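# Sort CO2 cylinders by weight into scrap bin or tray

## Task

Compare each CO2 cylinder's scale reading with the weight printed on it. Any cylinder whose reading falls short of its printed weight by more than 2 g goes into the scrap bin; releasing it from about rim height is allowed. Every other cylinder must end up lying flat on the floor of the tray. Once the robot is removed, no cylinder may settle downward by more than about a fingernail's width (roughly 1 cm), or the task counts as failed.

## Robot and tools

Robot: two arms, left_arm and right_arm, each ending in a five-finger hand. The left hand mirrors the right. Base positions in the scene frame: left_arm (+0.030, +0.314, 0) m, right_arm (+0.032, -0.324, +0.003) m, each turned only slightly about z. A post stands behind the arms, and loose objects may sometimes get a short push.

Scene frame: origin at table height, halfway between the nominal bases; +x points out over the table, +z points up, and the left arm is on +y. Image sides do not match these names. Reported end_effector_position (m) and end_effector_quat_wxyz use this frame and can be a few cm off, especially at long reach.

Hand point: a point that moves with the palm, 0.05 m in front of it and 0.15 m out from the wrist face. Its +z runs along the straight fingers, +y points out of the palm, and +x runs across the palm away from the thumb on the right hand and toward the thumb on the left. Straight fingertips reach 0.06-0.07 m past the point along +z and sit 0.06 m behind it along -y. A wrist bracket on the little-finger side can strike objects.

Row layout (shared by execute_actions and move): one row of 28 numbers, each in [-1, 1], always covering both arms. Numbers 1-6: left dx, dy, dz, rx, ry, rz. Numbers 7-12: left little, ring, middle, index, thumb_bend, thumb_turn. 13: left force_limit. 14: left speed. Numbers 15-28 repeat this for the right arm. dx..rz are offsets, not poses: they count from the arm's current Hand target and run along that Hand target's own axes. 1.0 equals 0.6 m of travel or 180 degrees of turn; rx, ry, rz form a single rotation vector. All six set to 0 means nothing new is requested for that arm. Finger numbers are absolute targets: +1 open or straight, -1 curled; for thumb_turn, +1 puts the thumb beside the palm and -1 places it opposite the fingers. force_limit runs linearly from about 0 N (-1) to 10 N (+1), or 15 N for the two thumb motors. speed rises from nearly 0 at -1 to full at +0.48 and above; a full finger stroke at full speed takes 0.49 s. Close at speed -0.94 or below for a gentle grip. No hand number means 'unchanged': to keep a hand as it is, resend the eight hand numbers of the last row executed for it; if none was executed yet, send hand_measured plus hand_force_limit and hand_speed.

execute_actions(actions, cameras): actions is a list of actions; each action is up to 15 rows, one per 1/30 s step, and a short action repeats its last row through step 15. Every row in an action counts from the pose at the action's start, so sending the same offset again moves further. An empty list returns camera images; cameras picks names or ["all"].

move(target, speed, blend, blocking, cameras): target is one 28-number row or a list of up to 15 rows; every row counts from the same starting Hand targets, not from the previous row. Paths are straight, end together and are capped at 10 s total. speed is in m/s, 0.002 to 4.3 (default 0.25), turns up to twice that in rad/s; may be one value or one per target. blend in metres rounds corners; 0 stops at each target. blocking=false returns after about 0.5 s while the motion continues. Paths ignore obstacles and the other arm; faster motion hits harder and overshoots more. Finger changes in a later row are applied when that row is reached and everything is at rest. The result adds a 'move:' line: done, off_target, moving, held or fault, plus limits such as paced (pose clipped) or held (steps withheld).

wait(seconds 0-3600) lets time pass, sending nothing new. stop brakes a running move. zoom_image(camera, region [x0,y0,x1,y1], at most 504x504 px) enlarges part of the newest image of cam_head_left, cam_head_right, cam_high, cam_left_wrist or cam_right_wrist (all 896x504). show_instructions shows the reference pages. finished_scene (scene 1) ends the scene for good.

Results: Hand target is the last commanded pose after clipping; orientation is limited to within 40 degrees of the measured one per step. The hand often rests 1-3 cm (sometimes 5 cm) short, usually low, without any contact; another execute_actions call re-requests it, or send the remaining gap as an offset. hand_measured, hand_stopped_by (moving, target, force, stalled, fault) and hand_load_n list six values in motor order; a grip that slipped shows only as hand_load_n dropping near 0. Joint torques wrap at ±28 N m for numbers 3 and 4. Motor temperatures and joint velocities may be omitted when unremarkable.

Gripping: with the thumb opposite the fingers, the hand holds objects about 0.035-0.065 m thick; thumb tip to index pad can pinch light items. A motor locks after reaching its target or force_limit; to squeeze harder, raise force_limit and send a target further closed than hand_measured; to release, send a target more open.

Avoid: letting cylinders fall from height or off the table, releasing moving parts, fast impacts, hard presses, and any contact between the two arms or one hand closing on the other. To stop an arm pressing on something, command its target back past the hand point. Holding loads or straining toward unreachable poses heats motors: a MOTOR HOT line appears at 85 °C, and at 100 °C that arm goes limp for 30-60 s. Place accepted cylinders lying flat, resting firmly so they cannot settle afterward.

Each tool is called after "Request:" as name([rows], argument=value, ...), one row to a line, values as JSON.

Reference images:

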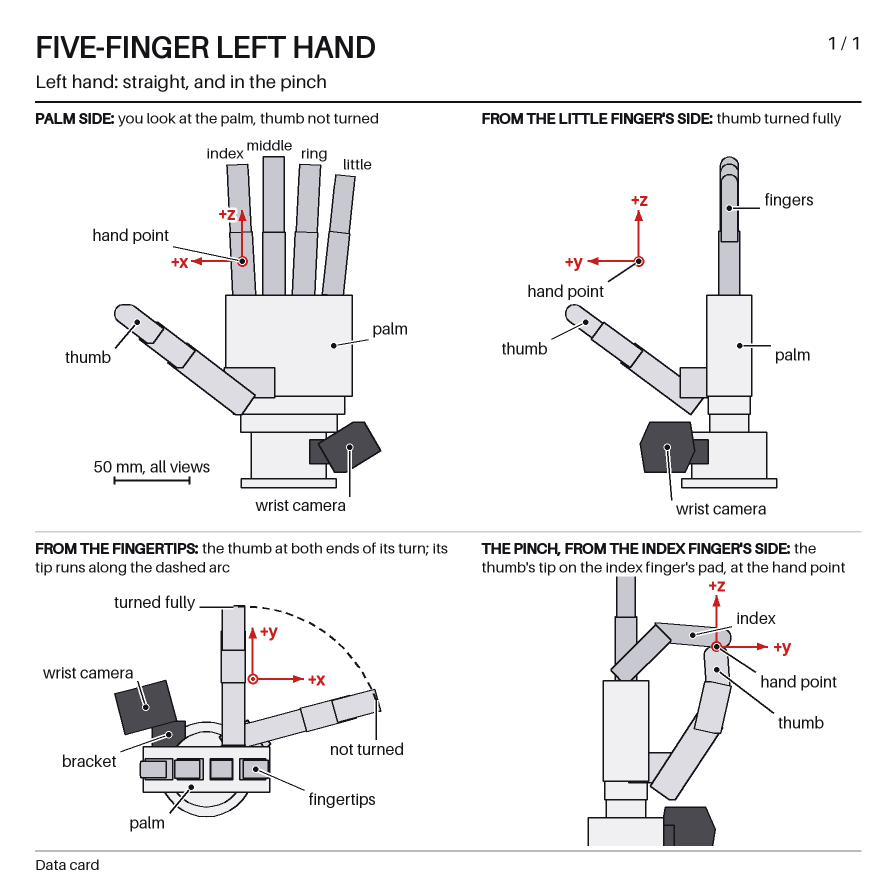

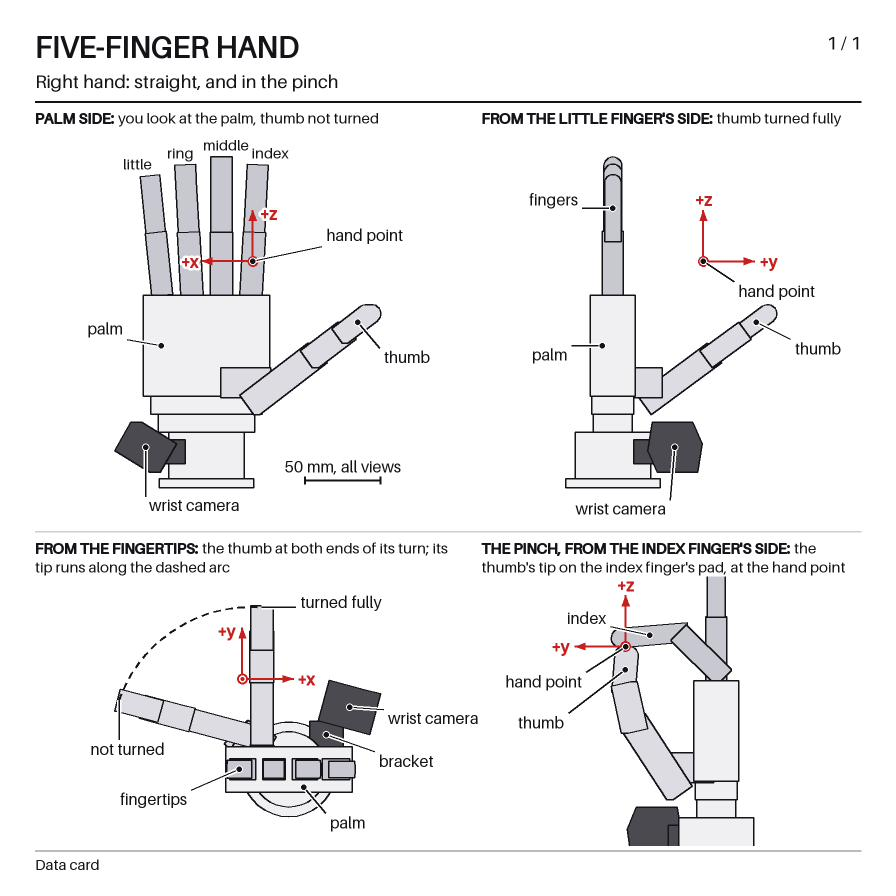

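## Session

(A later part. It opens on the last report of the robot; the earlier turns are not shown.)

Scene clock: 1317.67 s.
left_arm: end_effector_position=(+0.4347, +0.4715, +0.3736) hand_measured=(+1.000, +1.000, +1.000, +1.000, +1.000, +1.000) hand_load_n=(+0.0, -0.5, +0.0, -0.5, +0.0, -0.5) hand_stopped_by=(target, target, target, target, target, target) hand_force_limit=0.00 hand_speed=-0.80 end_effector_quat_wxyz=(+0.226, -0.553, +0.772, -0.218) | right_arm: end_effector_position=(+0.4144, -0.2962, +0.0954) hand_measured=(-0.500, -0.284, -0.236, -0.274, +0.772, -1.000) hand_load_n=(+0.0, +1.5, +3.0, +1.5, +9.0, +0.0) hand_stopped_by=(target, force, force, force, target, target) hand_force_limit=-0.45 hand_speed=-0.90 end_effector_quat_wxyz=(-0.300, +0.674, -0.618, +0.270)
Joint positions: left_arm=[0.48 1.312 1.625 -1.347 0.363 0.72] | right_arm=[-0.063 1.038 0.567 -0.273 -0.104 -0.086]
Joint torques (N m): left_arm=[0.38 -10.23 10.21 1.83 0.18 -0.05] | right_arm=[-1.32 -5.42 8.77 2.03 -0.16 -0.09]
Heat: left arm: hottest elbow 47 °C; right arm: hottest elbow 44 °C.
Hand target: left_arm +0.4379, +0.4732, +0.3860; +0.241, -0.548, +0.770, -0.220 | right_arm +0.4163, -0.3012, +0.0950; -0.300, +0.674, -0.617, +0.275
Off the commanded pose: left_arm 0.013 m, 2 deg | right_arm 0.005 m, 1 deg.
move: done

Request:
move(target=[0,0,0,0,0,0,1,1,1,1,1,1,0,-0.8, 0,-0.1672,-0.1505,0,0,0,-0.5,-0.5,-0.4,-0.5,0.77,-1,-0.45,-0.9], speed=0.08, cameras=["cam_right_wrist","cam_head_left"])

Scene clock: 1334.40 s.
left_arm: end_effector_position=(+0.4347, +0.4715, +0.3736) hand_measured=(+1.000, +1.000, +1.000, +1.000, +1.000, +1.000) hand_load_n=(-0.5, +0.0, +0.0, +0.0, +0.0, +0.0) hand_stopped_by=(target, target, target, target, target, target) hand_force_limit=0.00 hand_speed=-0.80 end_effector_quat_wxyz=(+0.226, -0.553, +0.772, -0.218) | right_arm: end_effector_position=(+0.4043, -0.2957, +0.2002) hand_measured=(-0.500, -0.284, -0.236, -0.274, +0.772, -1.000) hand_load_n=(+0.0, +1.5, +3.0, +2.0, +9.0, +0.0) hand_stopped_by=(target, force, force, force, target, target) hand_force_limit=-0.45 hand_speed=-0.90 end_effector_quat_wxyz=(-0.285, +0.681, -0.626, +0.252)
Joint positions: left_arm=[0.48 1.312 1.625 -1.347 0.363 0.72] | right_arm=[-0.063 0.931 0.813 -0.676 -0.104 -0.086]
Joint torques (N m): left_arm=[0.38 -10.23 10.22 1.81 0.19 -0.04] | right_arm=[-1.32 -6.07 13.81 1.39 -0.12 -0.08]
Heat: left arm: hottest elbow 47 °C; right arm: hottest elbow 44 °C.
Hand target: left_arm +0.4379, +0.4732, +0.3860; +0.241, -0.548, +0.770, -0.220 | right_arm +0.4164, -0.3011, +0.2299; -0.300, +0.674, -0.617, +0.275
Off the commanded pose: left_arm 0.013 m, 2 deg | right_arm 0.033 m, 3 deg.
move: off_target (right_arm)
Images, in order (width x height): cam_head_left 896x504, cam_right_wrist 896x504.

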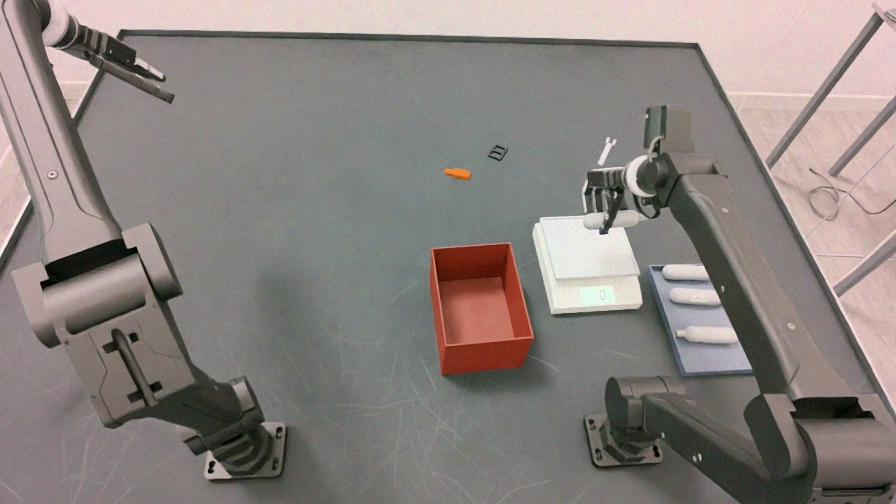

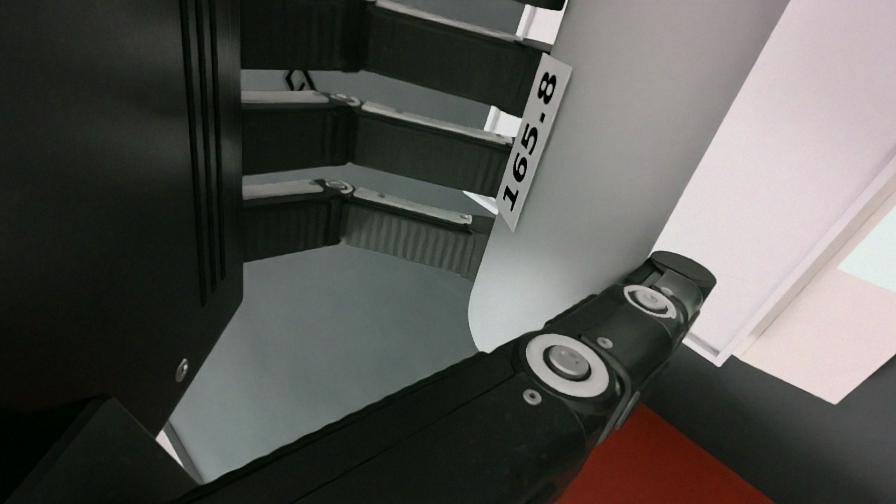

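Request:
move(target=[0,0,0,0,0,0,1,1,1,1,1,1,0,-0.8, -0.4055,0.1642,-0.1947,0,-0.3096,-0.2788,-0.5,-0.5,-0.4,-0.5,0.77,-1,-0.45,-0.9], speed=0.17, cameras=["cam_right_wrist","cam_head_left","cam_high","cam_head_right"])

Scene clock: 1340.77 s.
left_arm: end_effector_position=(+0.4347, +0.4715, +0.3736) hand_measured=(+1.000, +1.000, +1.000, +1.000, +1.000, +1.000) hand_load_n=(+0.0, +0.0, +0.0, +0.0, -0.5, +0.0) hand_stopped_by=(target, target, target, target, target, target) hand_force_limit=0.00 hand_speed=-0.80 end_effector_quat_wxyz=(+0.226, -0.553, +0.772, -0.218) | right_arm: end_effector_position=(+0.2342, -0.0809, +0.2118) hand_measured=(-0.500, -0.284, -0.236, -0.274, +0.772, -1.000) hand_load_n=(+0.0, +2.0, +3.5, +2.0, +9.0, +0.0) hand_stopped_by=(target, force, force, force, target, target) hand_force_limit=-0.45 hand_speed=-0.90 end_effector_quat_wxyz=(-0.392, +0.914, -0.097, +0.021)
Joint positions: left_arm=[0.48 1.312 1.625 -1.347 0.363 0.72] | right_arm=[0.548 0.891 0.834 -0.908 -0.571 -0.61]
Joint torques (N m): left_arm=[0.38 -10.23 10.22 1.84 0.19 -0.05] | right_arm=[0.67 -3.96 13.79 1.11 -0.46 -0.1]
Heat: left arm: hottest elbow 47 °C; right arm: hottest elbow 45 °C.
Hand target: left_arm +0.4379, +0.4732, +0.3860; +0.241, -0.548, +0.770, -0.220 | right_arm +0.2429, -0.0720, +0.2348; -0.405, +0.910, -0.079, +0.036
Off the commanded pose: left_arm 0.013 m, 2 deg | right_arm 0.026 m, 3 deg.
move: off_target (right_arm)
Images, in order (width x height): cam_head_left 896x504, cam_head_right 896x504, cam_high 896x504, cam_right_wrist 896x504.

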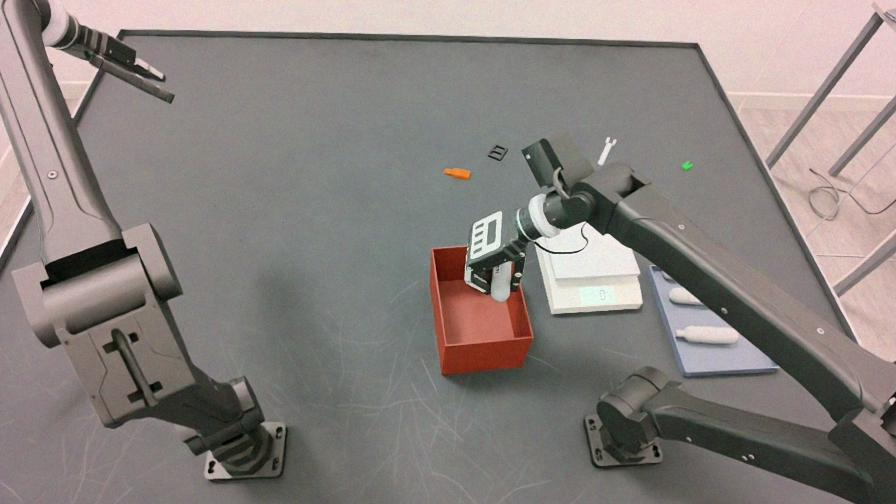

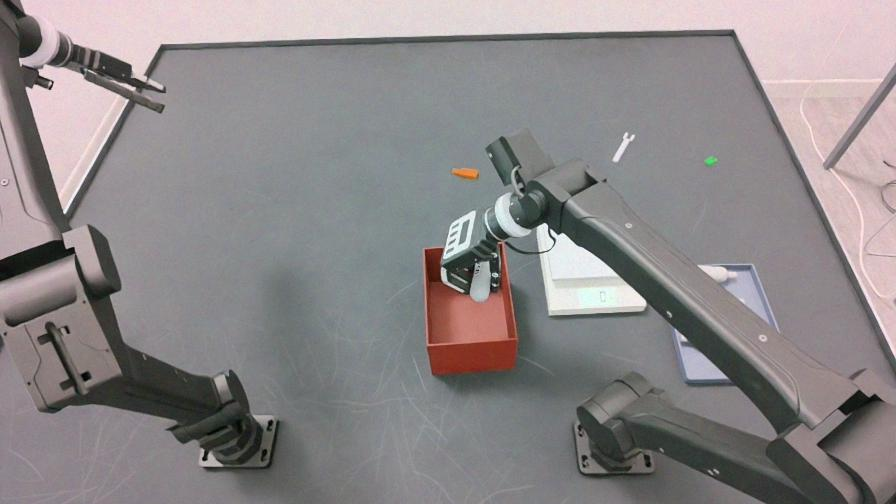

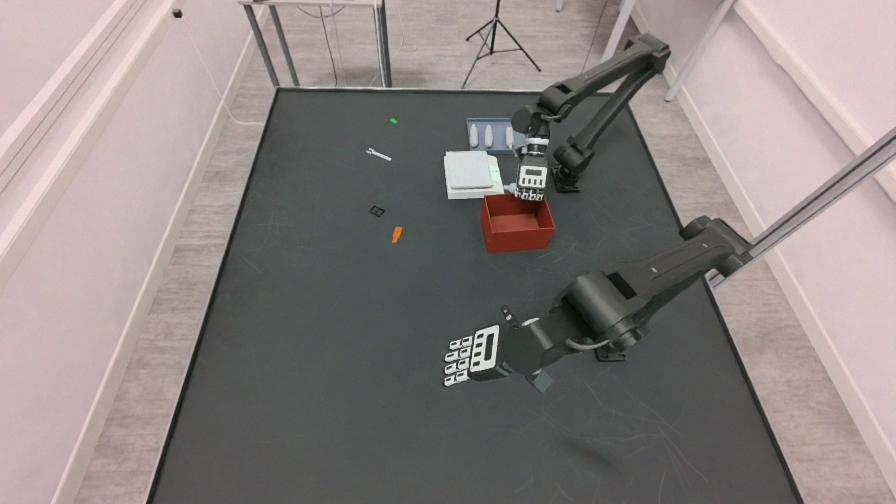

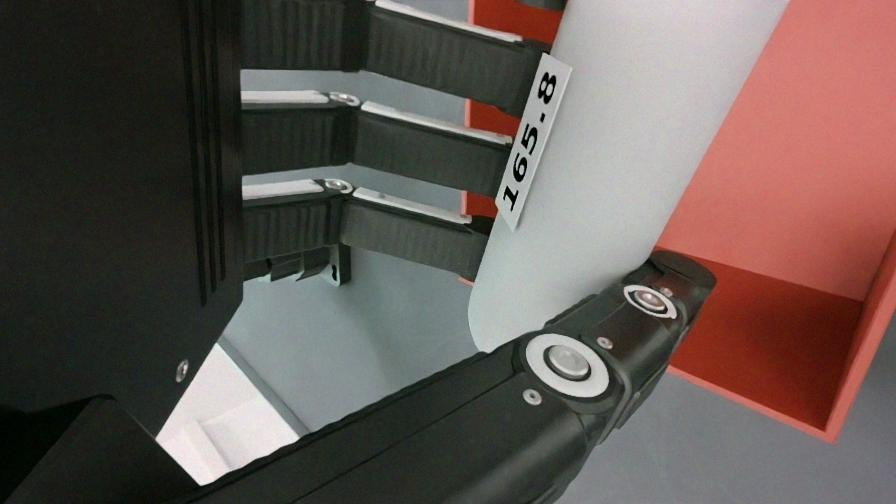

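Request:
zoom_image(camera="cam_head_left", region=[420, 190, 600, 390])

Request:
zoom_image(camera="cam_high", region=[440, 120, 600, 270])

Scaled by 2.520 from the camera's image (finer frame: 1280x720).

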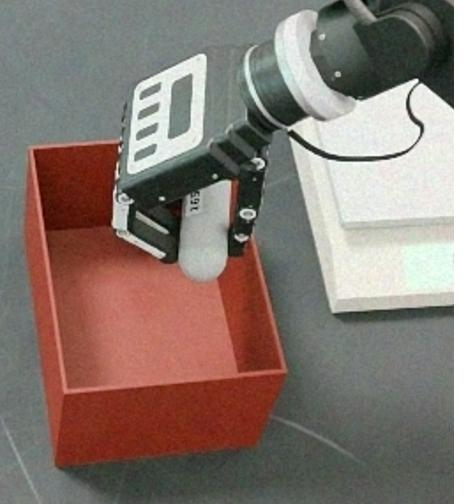

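Scaled by 3.150 from the camera's image (finer frame: 1280x720).

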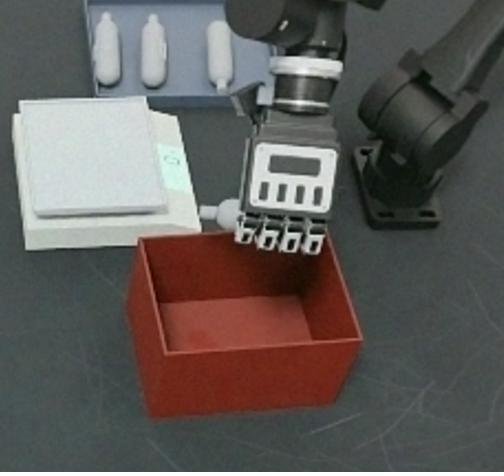

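Request:
move(target=[0,0,0,0,0,0,1,1,1,1,1,1,0,-0.8, -0.0023,0.0865,0.0957,0,-0.0413,-0.0372,-0.5,-0.5,-0.4,-0.5,0.77,-1,-0.45,-0.9], speed=0.08, cameras=["cam_right_wrist","cam_head_left","cam_high","cam_head_right"])

Request:
zoom_image(camera="cam_head_left", region=[420, 190, 600, 390])

Request:
zoom_image(camera="cam_high", region=[440, 120, 600, 270])

Scene clock: 1385.73 s.
left_arm: end_effector_position=(+0.4347, +0.4715, +0.3736) hand_measured=(+1.000, +1.000, +1.000, +1.000, +1.000, +1.000) hand_load_n=(+0.0, +0.0, +0.0, +0.0, +0.0, +0.0) hand_stopped_by=(target, target, target, target, target, target) hand_force_limit=0.00 hand_speed=-0.80 end_effector_quat_wxyz=(+0.226, -0.553, +0.772, -0.218) | right_arm: end_effector_position=(+0.2405, -0.0692, +0.1544) hand_measured=(-0.500, -0.284, -0.236, -0.274, +0.772, -1.000) hand_load_n=(+0.0, +1.5, +3.0, +2.0, +9.0, +0.0) hand_stopped_by=(target, force, force, force, target, target) hand_force_limit=-0.45 hand_speed=-0.90 end_effector_quat_wxyz=(-0.400, +0.916, -0.014, -0.007)
Joint positions: left_arm=[0.48 1.312 1.625 -1.347 0.363 0.72] | right_arm=[0.548 1.012 0.757 -0.791 -0.667 -0.788]
Joint torques (N m): left_arm=[0.38 -10.17 10.19 1.83 0.19 -0.05] | right_arm=[0.62 -5.54 9.61 1.74 -0.62 -0.08]
Heat: left arm: hottest elbow 47 °C; right arm: hottest elbow 48 °C.
Hand target: left_arm +0.4379, +0.4732, +0.3860; +0.241, -0.548, +0.770, -0.220 | right_arm +0.2430, -0.0640, +0.1577; -0.407, +0.914, +0.000, +0.000
Off the commanded pose: left_arm 0.013 m, 2 deg | right_arm 0.007 m, 2 deg.
move: done
Images, in order (width x height): cam_head_left 896x504, cam_head_right 896x504, cam_high 896x504, cam_right_wrist 896x504.

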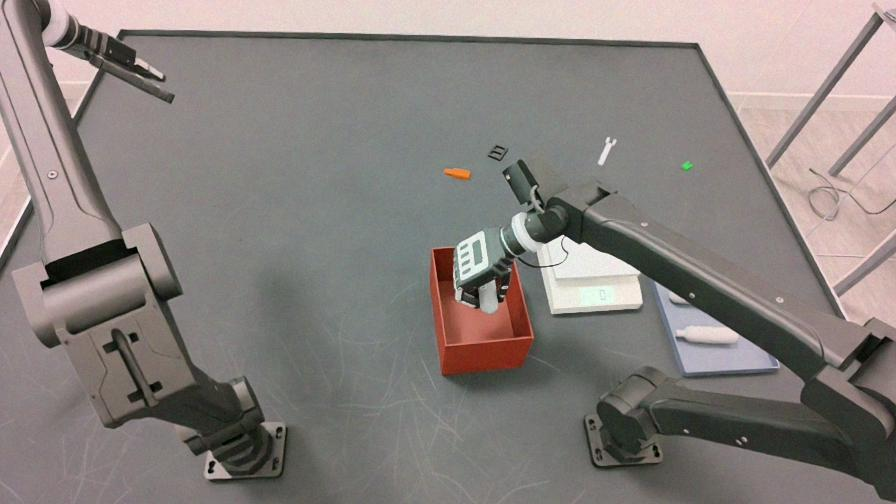

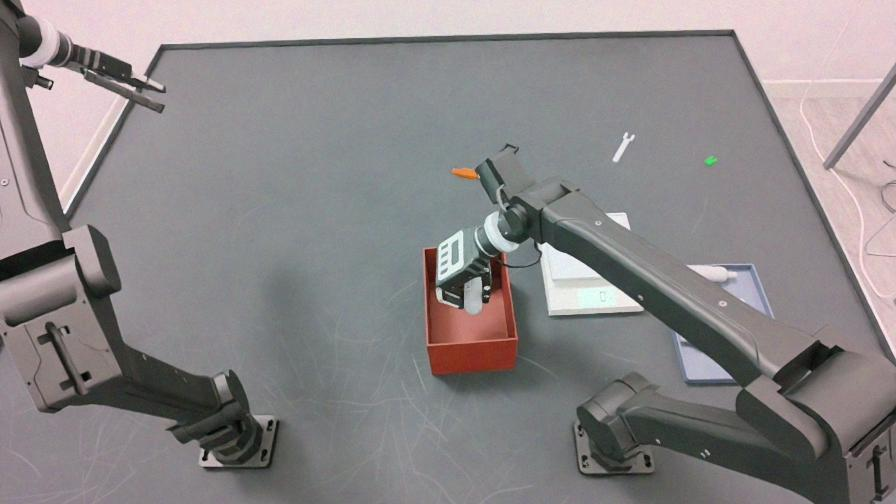

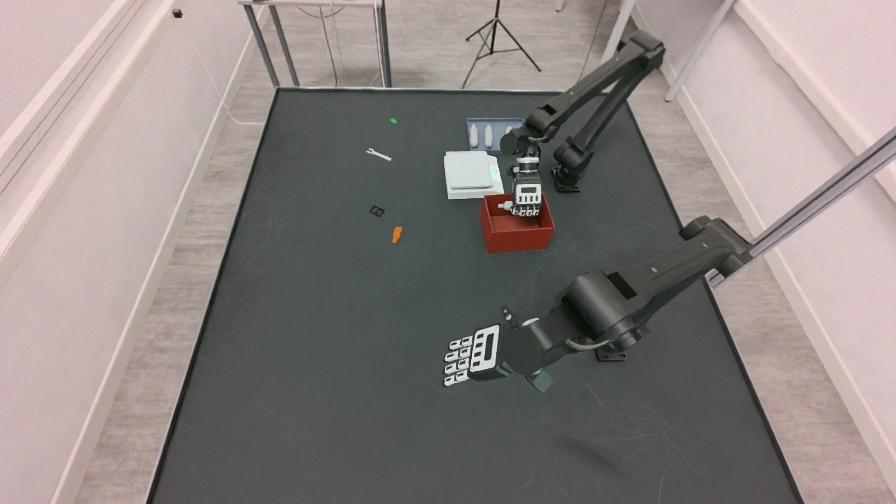

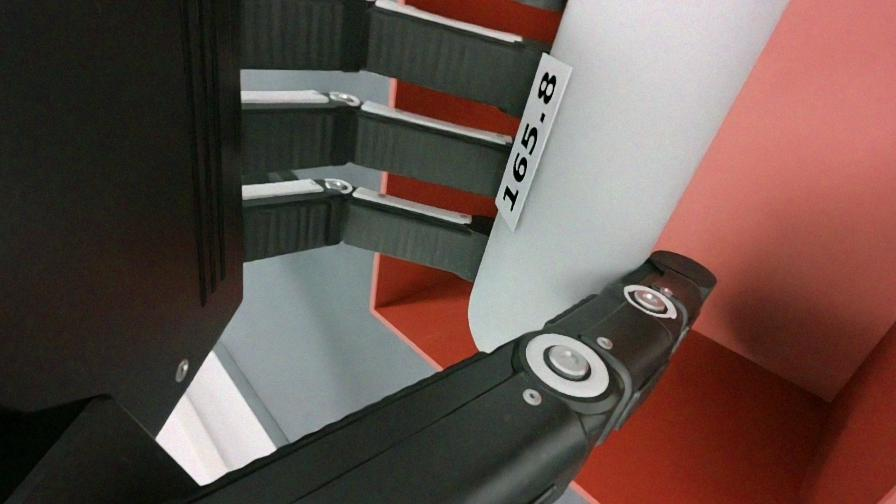

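Scaled by 2.520 from the camera's image (finer frame: 1280x720).

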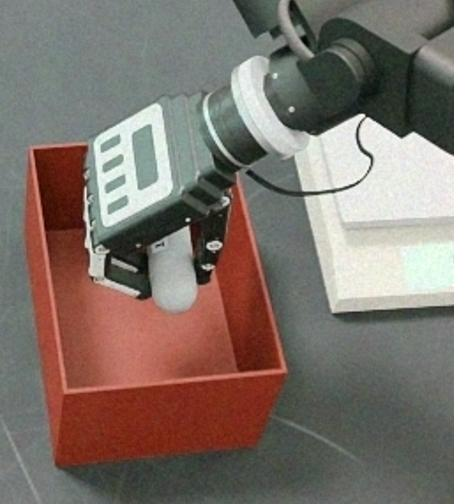

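Scaled by 3.150 from the camera's image (finer frame: 1280x720).

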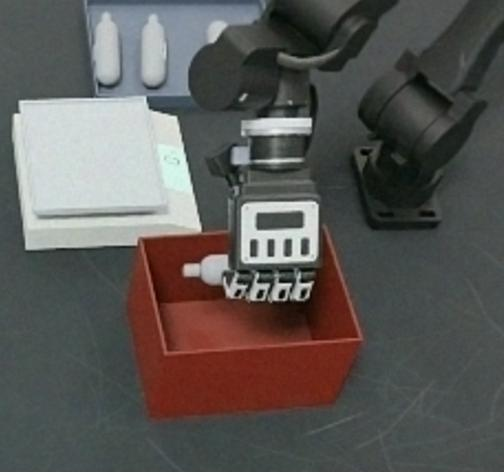

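Request:
move(target=[0,0,0,0,0,0,1,1,1,1,1,1,0,-0.8,0,0.031,0.028,0,0,0,-0.5,-0.5,-0.4,-0.5,0.77,-1,-0.45,-0.9], speed=0.05, cameras=["cam_head_left","cam_high","cam_right_wrist"])

Scene clock: 1396.03 s.
left_arm: end_effector_position=(+0.4347, +0.4715, +0.3736) hand_measured=(+1.000, +1.000, +1.000, +1.000, +1.000, +1.000) hand_load_n=(-0.5, +0.0, +0.0, +0.0, +0.0, +0.0) hand_stopped_by=(target, target, target, target, target, target) hand_force_limit=0.00 hand_speed=-0.80 end_effector_quat_wxyz=(+0.226, -0.553, +0.772, -0.218) | right_arm: end_effector_position=(+0.2406, -0.0691, +0.1303) hand_measured=(-0.500, -0.284, -0.236, -0.274, +0.772, -1.000) hand_load_n=(+0.0, +1.5, +3.5, +2.0, +9.0, +0.0) hand_stopped_by=(target, force, force, force, target, target) hand_force_limit=-0.45 hand_speed=-0.90 end_effector_quat_wxyz=(-0.401, +0.916, -0.013, -0.005)
Joint positions: left_arm=[0.48 1.312 1.625 -1.347 0.363 0.72] | right_arm=[0.548 1.034 0.704 -0.714 -0.668 -0.789]
Joint torques (N m): left_arm=[0.32 -10.23 10.25 1.85 0.18 -0.04] | right_arm=[0.62 -5.48 9.36 1.76 -0.6 -0.09]
Heat: left arm: hottest elbow 47 °C; right arm: hottest elbow 47 °C.
Hand target: left_arm +0.4379, +0.4732, +0.3860; +0.241, -0.548, +0.770, -0.220 | right_arm +0.2430, -0.0640, +0.1327; -0.407, +0.914, +0.000, +0.000
Off the commanded pose: left_arm 0.013 m, 2 deg | right_arm 0.006 m, 2 deg.
move: done

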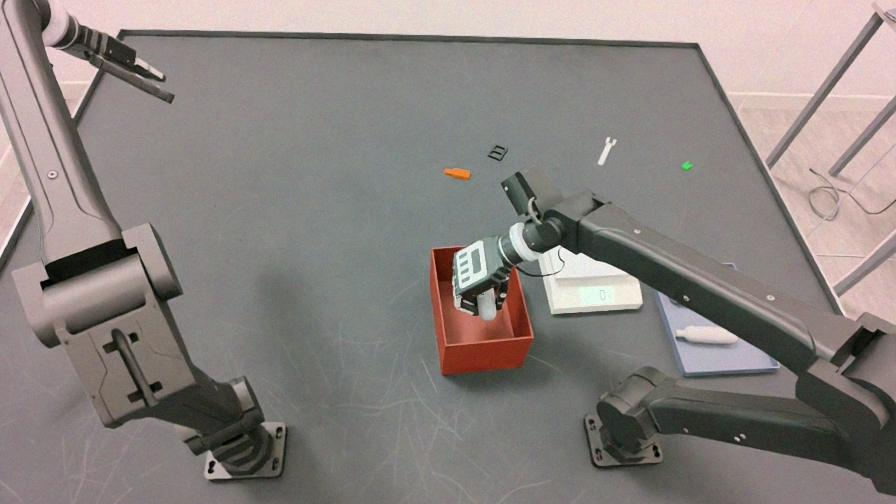

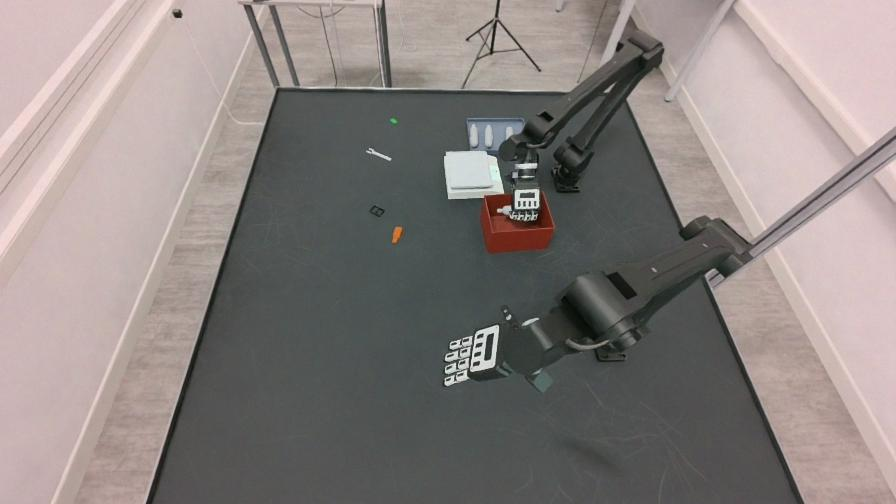

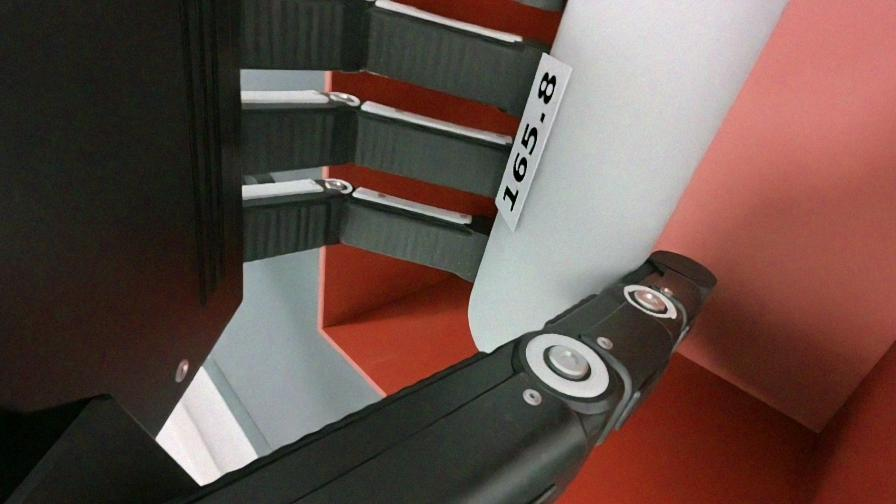

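Request:
zoom_image(camera="cam_head_left", region=[420, 230, 560, 390])

Request:
zoom_image(camera="cam_high", region=[460, 160, 580, 270])

Scaled by 3.150 from the camera's image (finer frame: 1280x720).

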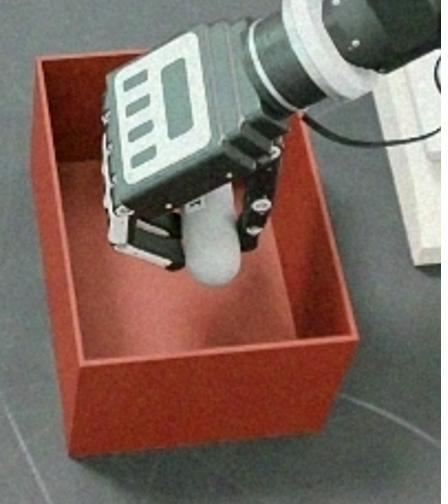

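Scaled by 4.200 from the camera's image (finer frame: 1280x720).

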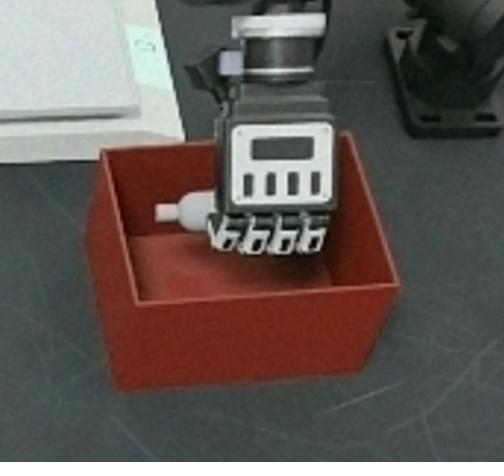

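Request:
move(target=[0,0,0,0,0,0,1,1,1,1,1,1,0,-0.8,0,0.012,0.011,0,0,0,-0.2,-0.14,-0.1,-0.14,0.85,-1,-0.45,-0.8], speed=0.04, cameras=["cam_head_left","cam_high","cam_right_wrist"])

Scene clock: 1401.87 s.
left_arm: end_effector_position=(+0.4347, +0.4715, +0.3736) hand_measured=(+1.000, +1.000, +1.000, +1.000, +1.000, +1.000) hand_load_n=(+0.0, +0.0, +0.0, +0.0, +0.0, +0.0) hand_stopped_by=(target, target, target, target, target, target) hand_force_limit=0.00 hand_speed=-0.80 end_effector_quat_wxyz=(+0.226, -0.553, +0.772, -0.218) | right_arm: end_effector_position=(+0.2435, -0.0669, +0.1267) hand_measured=(-0.200, -0.140, -0.100, -0.140, +0.850, -1.000) hand_load_n=(+0.0, +0.0, +0.5, +0.0, +0.0, +0.0) hand_stopped_by=(target, target, target, target, target, target) hand_force_limit=-0.45 hand_speed=-0.80 end_effector_quat_wxyz=(-0.406, +0.914, -0.009, +0.001)
Joint positions: left_arm=[0.48 1.312 1.625 -1.347 0.363 0.72] | right_arm=[0.548 1.037 0.691 -0.679 -0.67 -0.79]
Joint torques (N m): left_arm=[0.38 -10.23 10.21 1.83 0.19 -0.04] | right_arm=[0.62 -4.84 8.7 1.69 -0.52 -0.08]
Heat: left arm: hottest elbow 47 °C; right arm: hottest elbow 48 °C.
Hand target: left_arm +0.4379, +0.4732, +0.3860; +0.241, -0.548, +0.770, -0.220 | right_arm +0.2430, -0.0639, +0.1229; -0.407, +0.914, +0.000, +0.000
Off the commanded pose: left_arm 0.013 m, 2 deg | right_arm 0.005 m, 1 deg.
move: done

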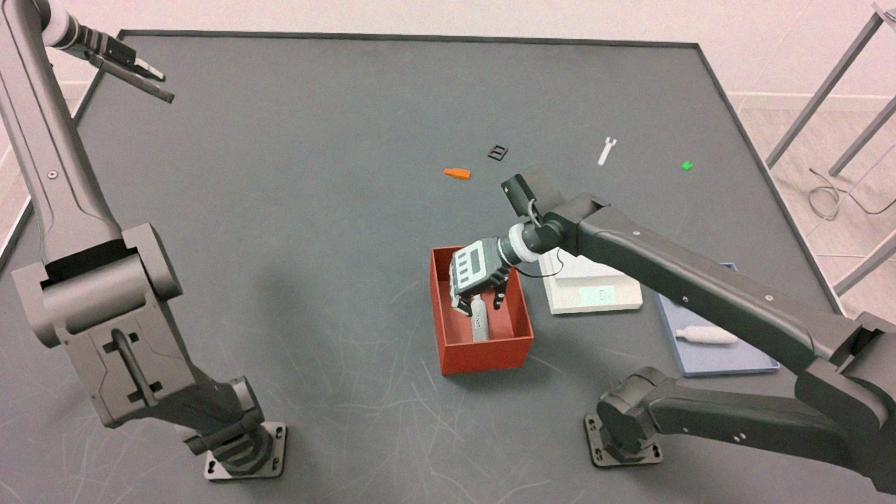

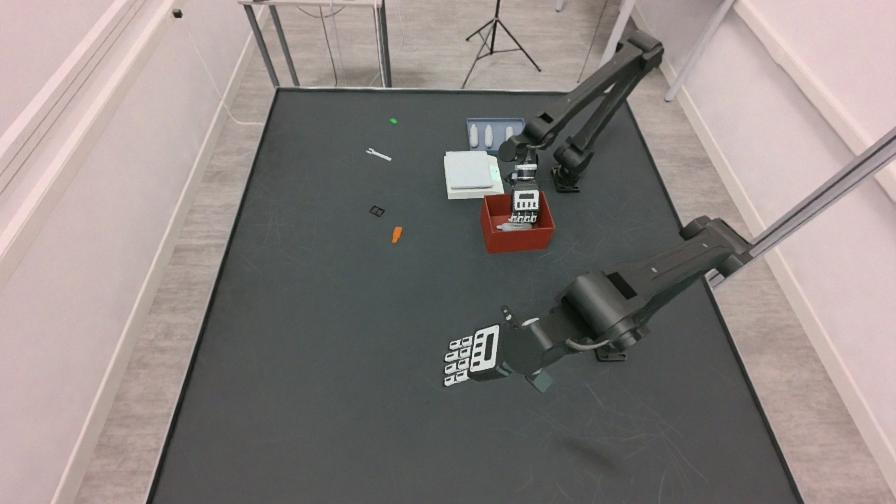

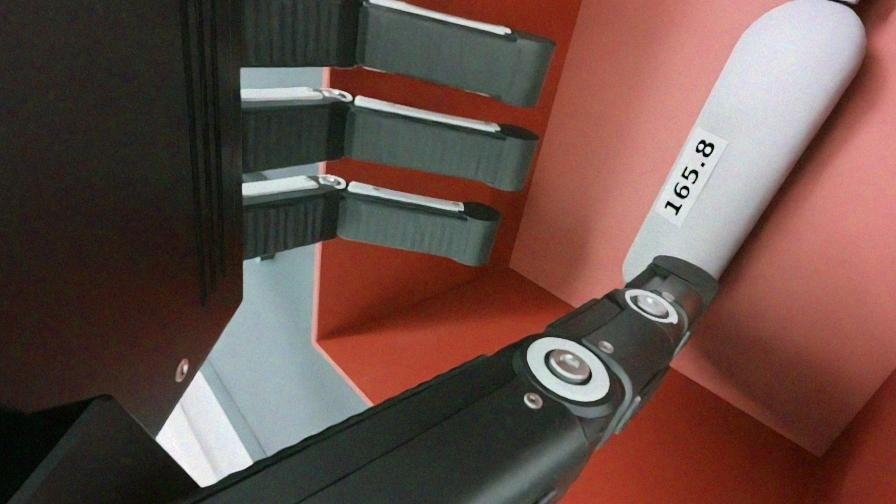

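Request:
move([
  [0,0,0,0,0,0,1,1,1,1,1,1,0,-0.8,0,-0.186,-0.167,0,0,0,-0.2,-0.14,-0.1,-0.14,0.85,-1,-0.45,-0.8],
  [0,0,0,0,0,0,1,1,1,1,1,1,0,-0.8,0,-0.03,-0.39,0,0,0,-0.2,-0.14,-0.1,-0.14,0.85,-1,-0.45,-0.8],
], speed=0.15, blend=0.03, cameras=["cam_head_left","cam_high","cam_head_right"])

Scene clock: 1408.00 s.
left_arm: end_effector_position=(+0.4347, +0.4715, +0.3736) hand_measured=(+1.000, +1.000, +1.000, +1.000, +1.000, +1.000) hand_load_n=(-0.5, +0.0, +0.0, +0.0, +0.0, +0.0) hand_stopped_by=(target, target, target, target, target, target) hand_force_limit=0.00 hand_speed=-0.80 end_effector_quat_wxyz=(+0.226, -0.553, +0.772, -0.218) | right_arm: end_effector_position=(+0.2349, -0.2228, +0.2809) hand_measured=(-0.200, -0.140, -0.100, -0.140, +0.850, -1.000) hand_load_n=(+0.0, +0.0, +0.0, +0.0, +0.0, +0.0) hand_stopped_by=(target, target, target, target, target, target) hand_force_limit=-0.45 hand_speed=-0.80 end_effector_quat_wxyz=(-0.398, +0.917, -0.015, +0.005)
Joint positions: left_arm=[0.48 1.312 1.625 -1.347 0.363 0.72] | right_arm=[-0.017 0.93 1.071 -1.679 -0.818 -1.522]
Joint torques (N m): left_arm=[0.5 -10.11 10.22 1.84 0.19 -0.05] | right_arm=[-0.91 -2.96 11.66 0.23 -0.59 -0.07]
Heat: left arm: hottest elbow 47 °C; right arm: hottest elbow 48 °C.
Hand target: left_arm +0.4379, +0.4732, +0.3860; +0.241, -0.548, +0.770, -0.220 | right_arm +0.2429, -0.2257, +0.2929; -0.407, +0.914, +0.000, +0.000
Off the commanded pose: left_arm 0.013 m, 2 deg | right_arm 0.015 m, 2 deg.
joint sent to its limit (right arm) — joint 4 (wrist pitch), lower limit. The joint targets are off in orientation, not in position.
move: off_target (right_arm)
Images, in order (width x height): cam_head_left 896x504, cam_head_right 896x504, cam_high 896x504.

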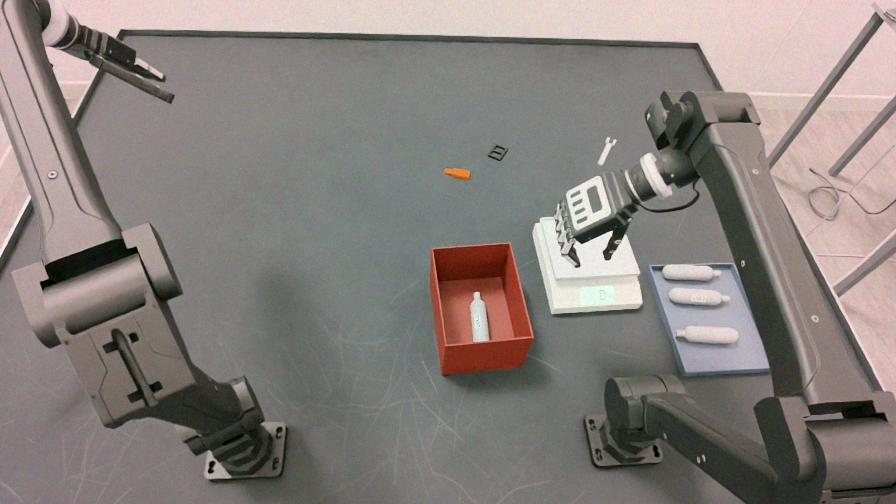

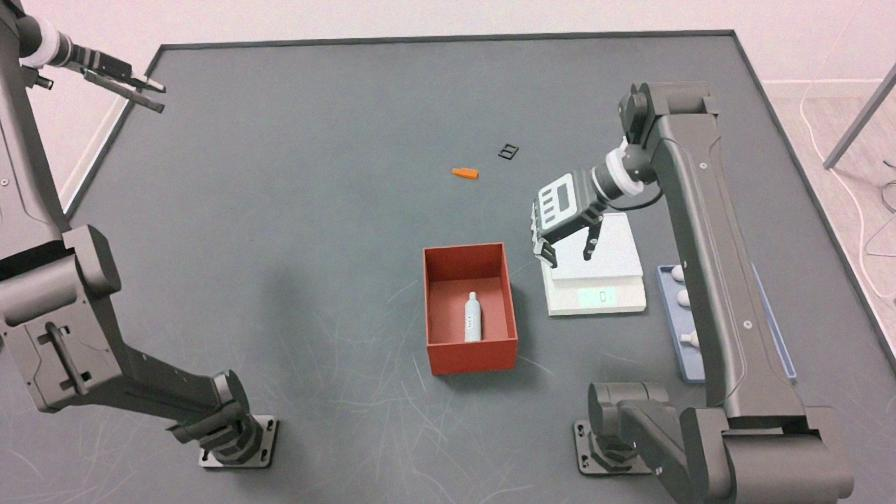

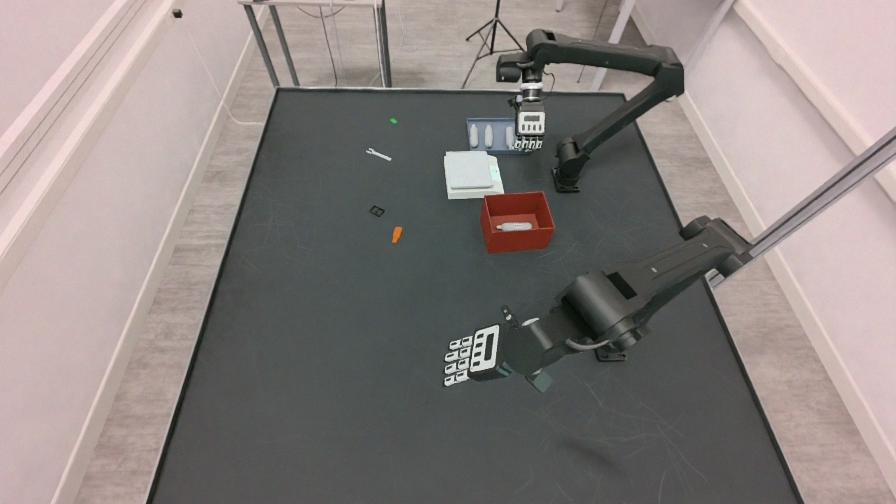

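Request:
zoom_image(camera="cam_head_left", region=[420, 230, 790, 390])

Request:
zoom_image(camera="cam_high", region=[450, 100, 580, 260])

Scaled by 1.362 from the camera's image (finer frame: 1280x720).

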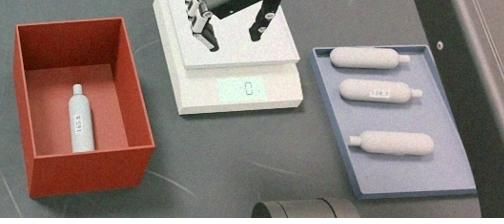

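Scaled by 3.150 from the camera's image (finer frame: 1280x720).

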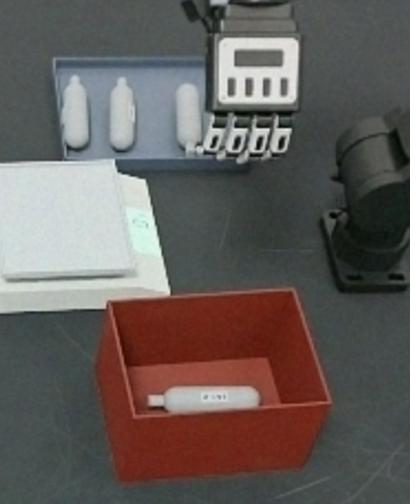

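Request:
zoom_image(camera="cam_head_left", region=[640, 250, 790, 380])

Request:
zoom_image(camera="cam_high", region=[460, 110, 530, 160])

Scaled by 3.360 from the camera's image (finer frame: 1280x720).

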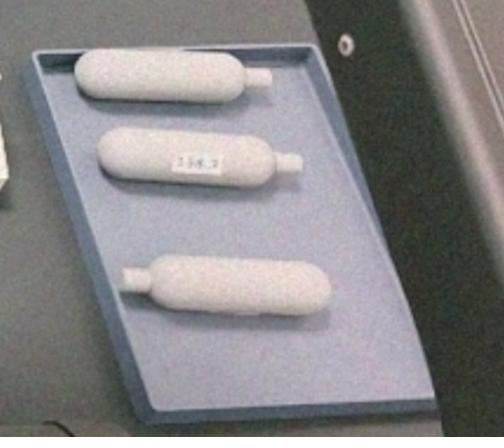

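Scaled by 7.200 from the camera's image (finer frame: 1280x720).

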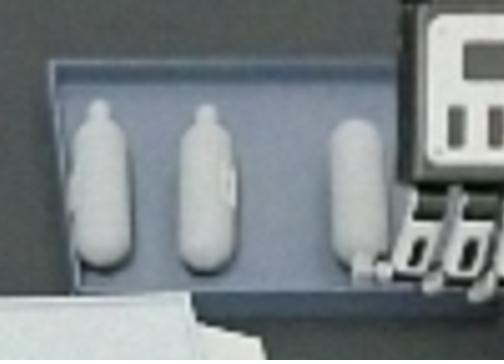

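Request:
execute_actions(actions=[], cameras=["cam_right_wrist","cam_head_right"])

Scene clock: 1413.40 s.
left_arm: end_effector_position=(+0.4347, +0.4715, +0.3736) hand_measured=(+1.000, +1.000, +1.000, +1.000, +1.000, +1.000) hand_load_n=(+0.0, +0.0, +0.0, +0.0, +0.0, +0.0) hand_stopped_by=(target, target, target, target, target, target) hand_force_limit=0.00 hand_speed=-0.80 end_effector_quat_wxyz=(+0.226, -0.553, +0.772, -0.218) | right_arm: end_effector_position=(+0.2349, -0.2228, +0.2809) hand_measured=(-0.200, -0.140, -0.100, -0.140, +0.850, -1.000) hand_load_n=(+0.0, +0.0, +0.0, -0.5, +0.0, +0.0) hand_stopped_by=(target, target, target, target, target, target) hand_force_limit=-0.45 hand_speed=-0.80 end_effector_quat_wxyz=(-0.398, +0.917, -0.015, +0.005)
Joint positions: left_arm=[0.48 1.312 1.625 -1.347 0.363 0.72] | right_arm=[-0.017 0.93 1.071 -1.679 -0.818 -1.523]
Joint velocities: within noise
Joint torques (N m): left_arm=[0.44 -10.17 10.22 1.83 0.18 -0.04] | right_arm=[-0.91 -2.96 11.69 0.24 -0.59 -0.1]
Motor temperatures (°C): left_arm=[22 28 47 22 21 20] | right_arm=[23 26 49 20 24 20]
Heat: left arm: hottest elbow 47 °C; right arm: hottest elbow 49 °C.
Hand target: left_arm +0.4379, +0.4732, +0.3860; +0.241, -0.548, +0.770, -0.220 | right_arm +0.2429, -0.2257, +0.2929; -0.407, +0.914, +0.000, +0.000
Off the commanded pose: left_arm 0.013 m, 2 deg | right_arm 0.015 m, 2 deg.
Images, in order (width x height): cam_head_right 896x504, cam_right_wrist 896x504.

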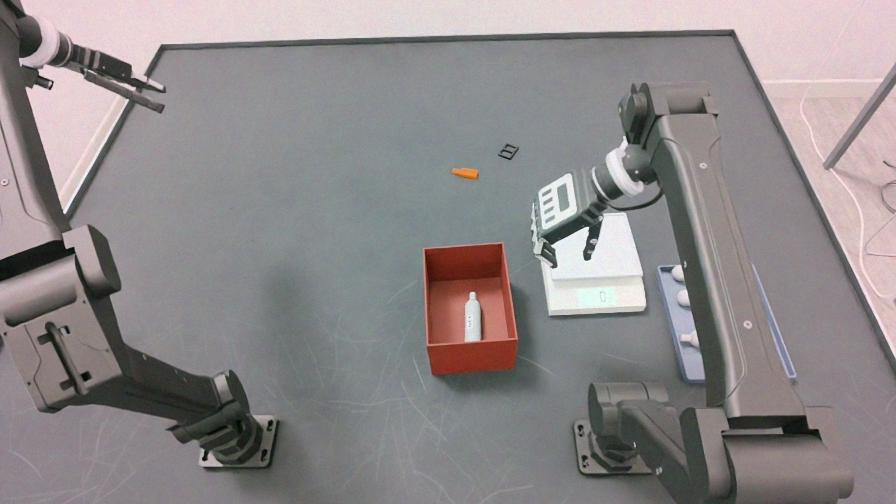

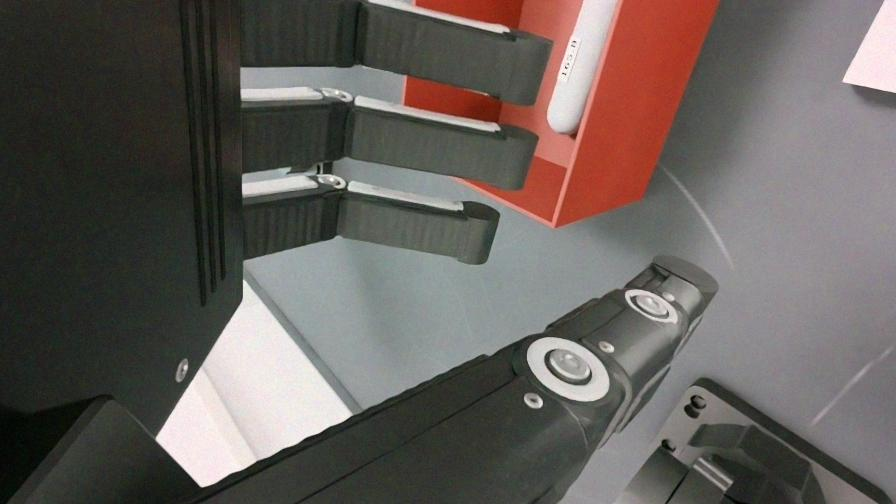

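Request:
finished_scene()

The scene is finished: the task was done.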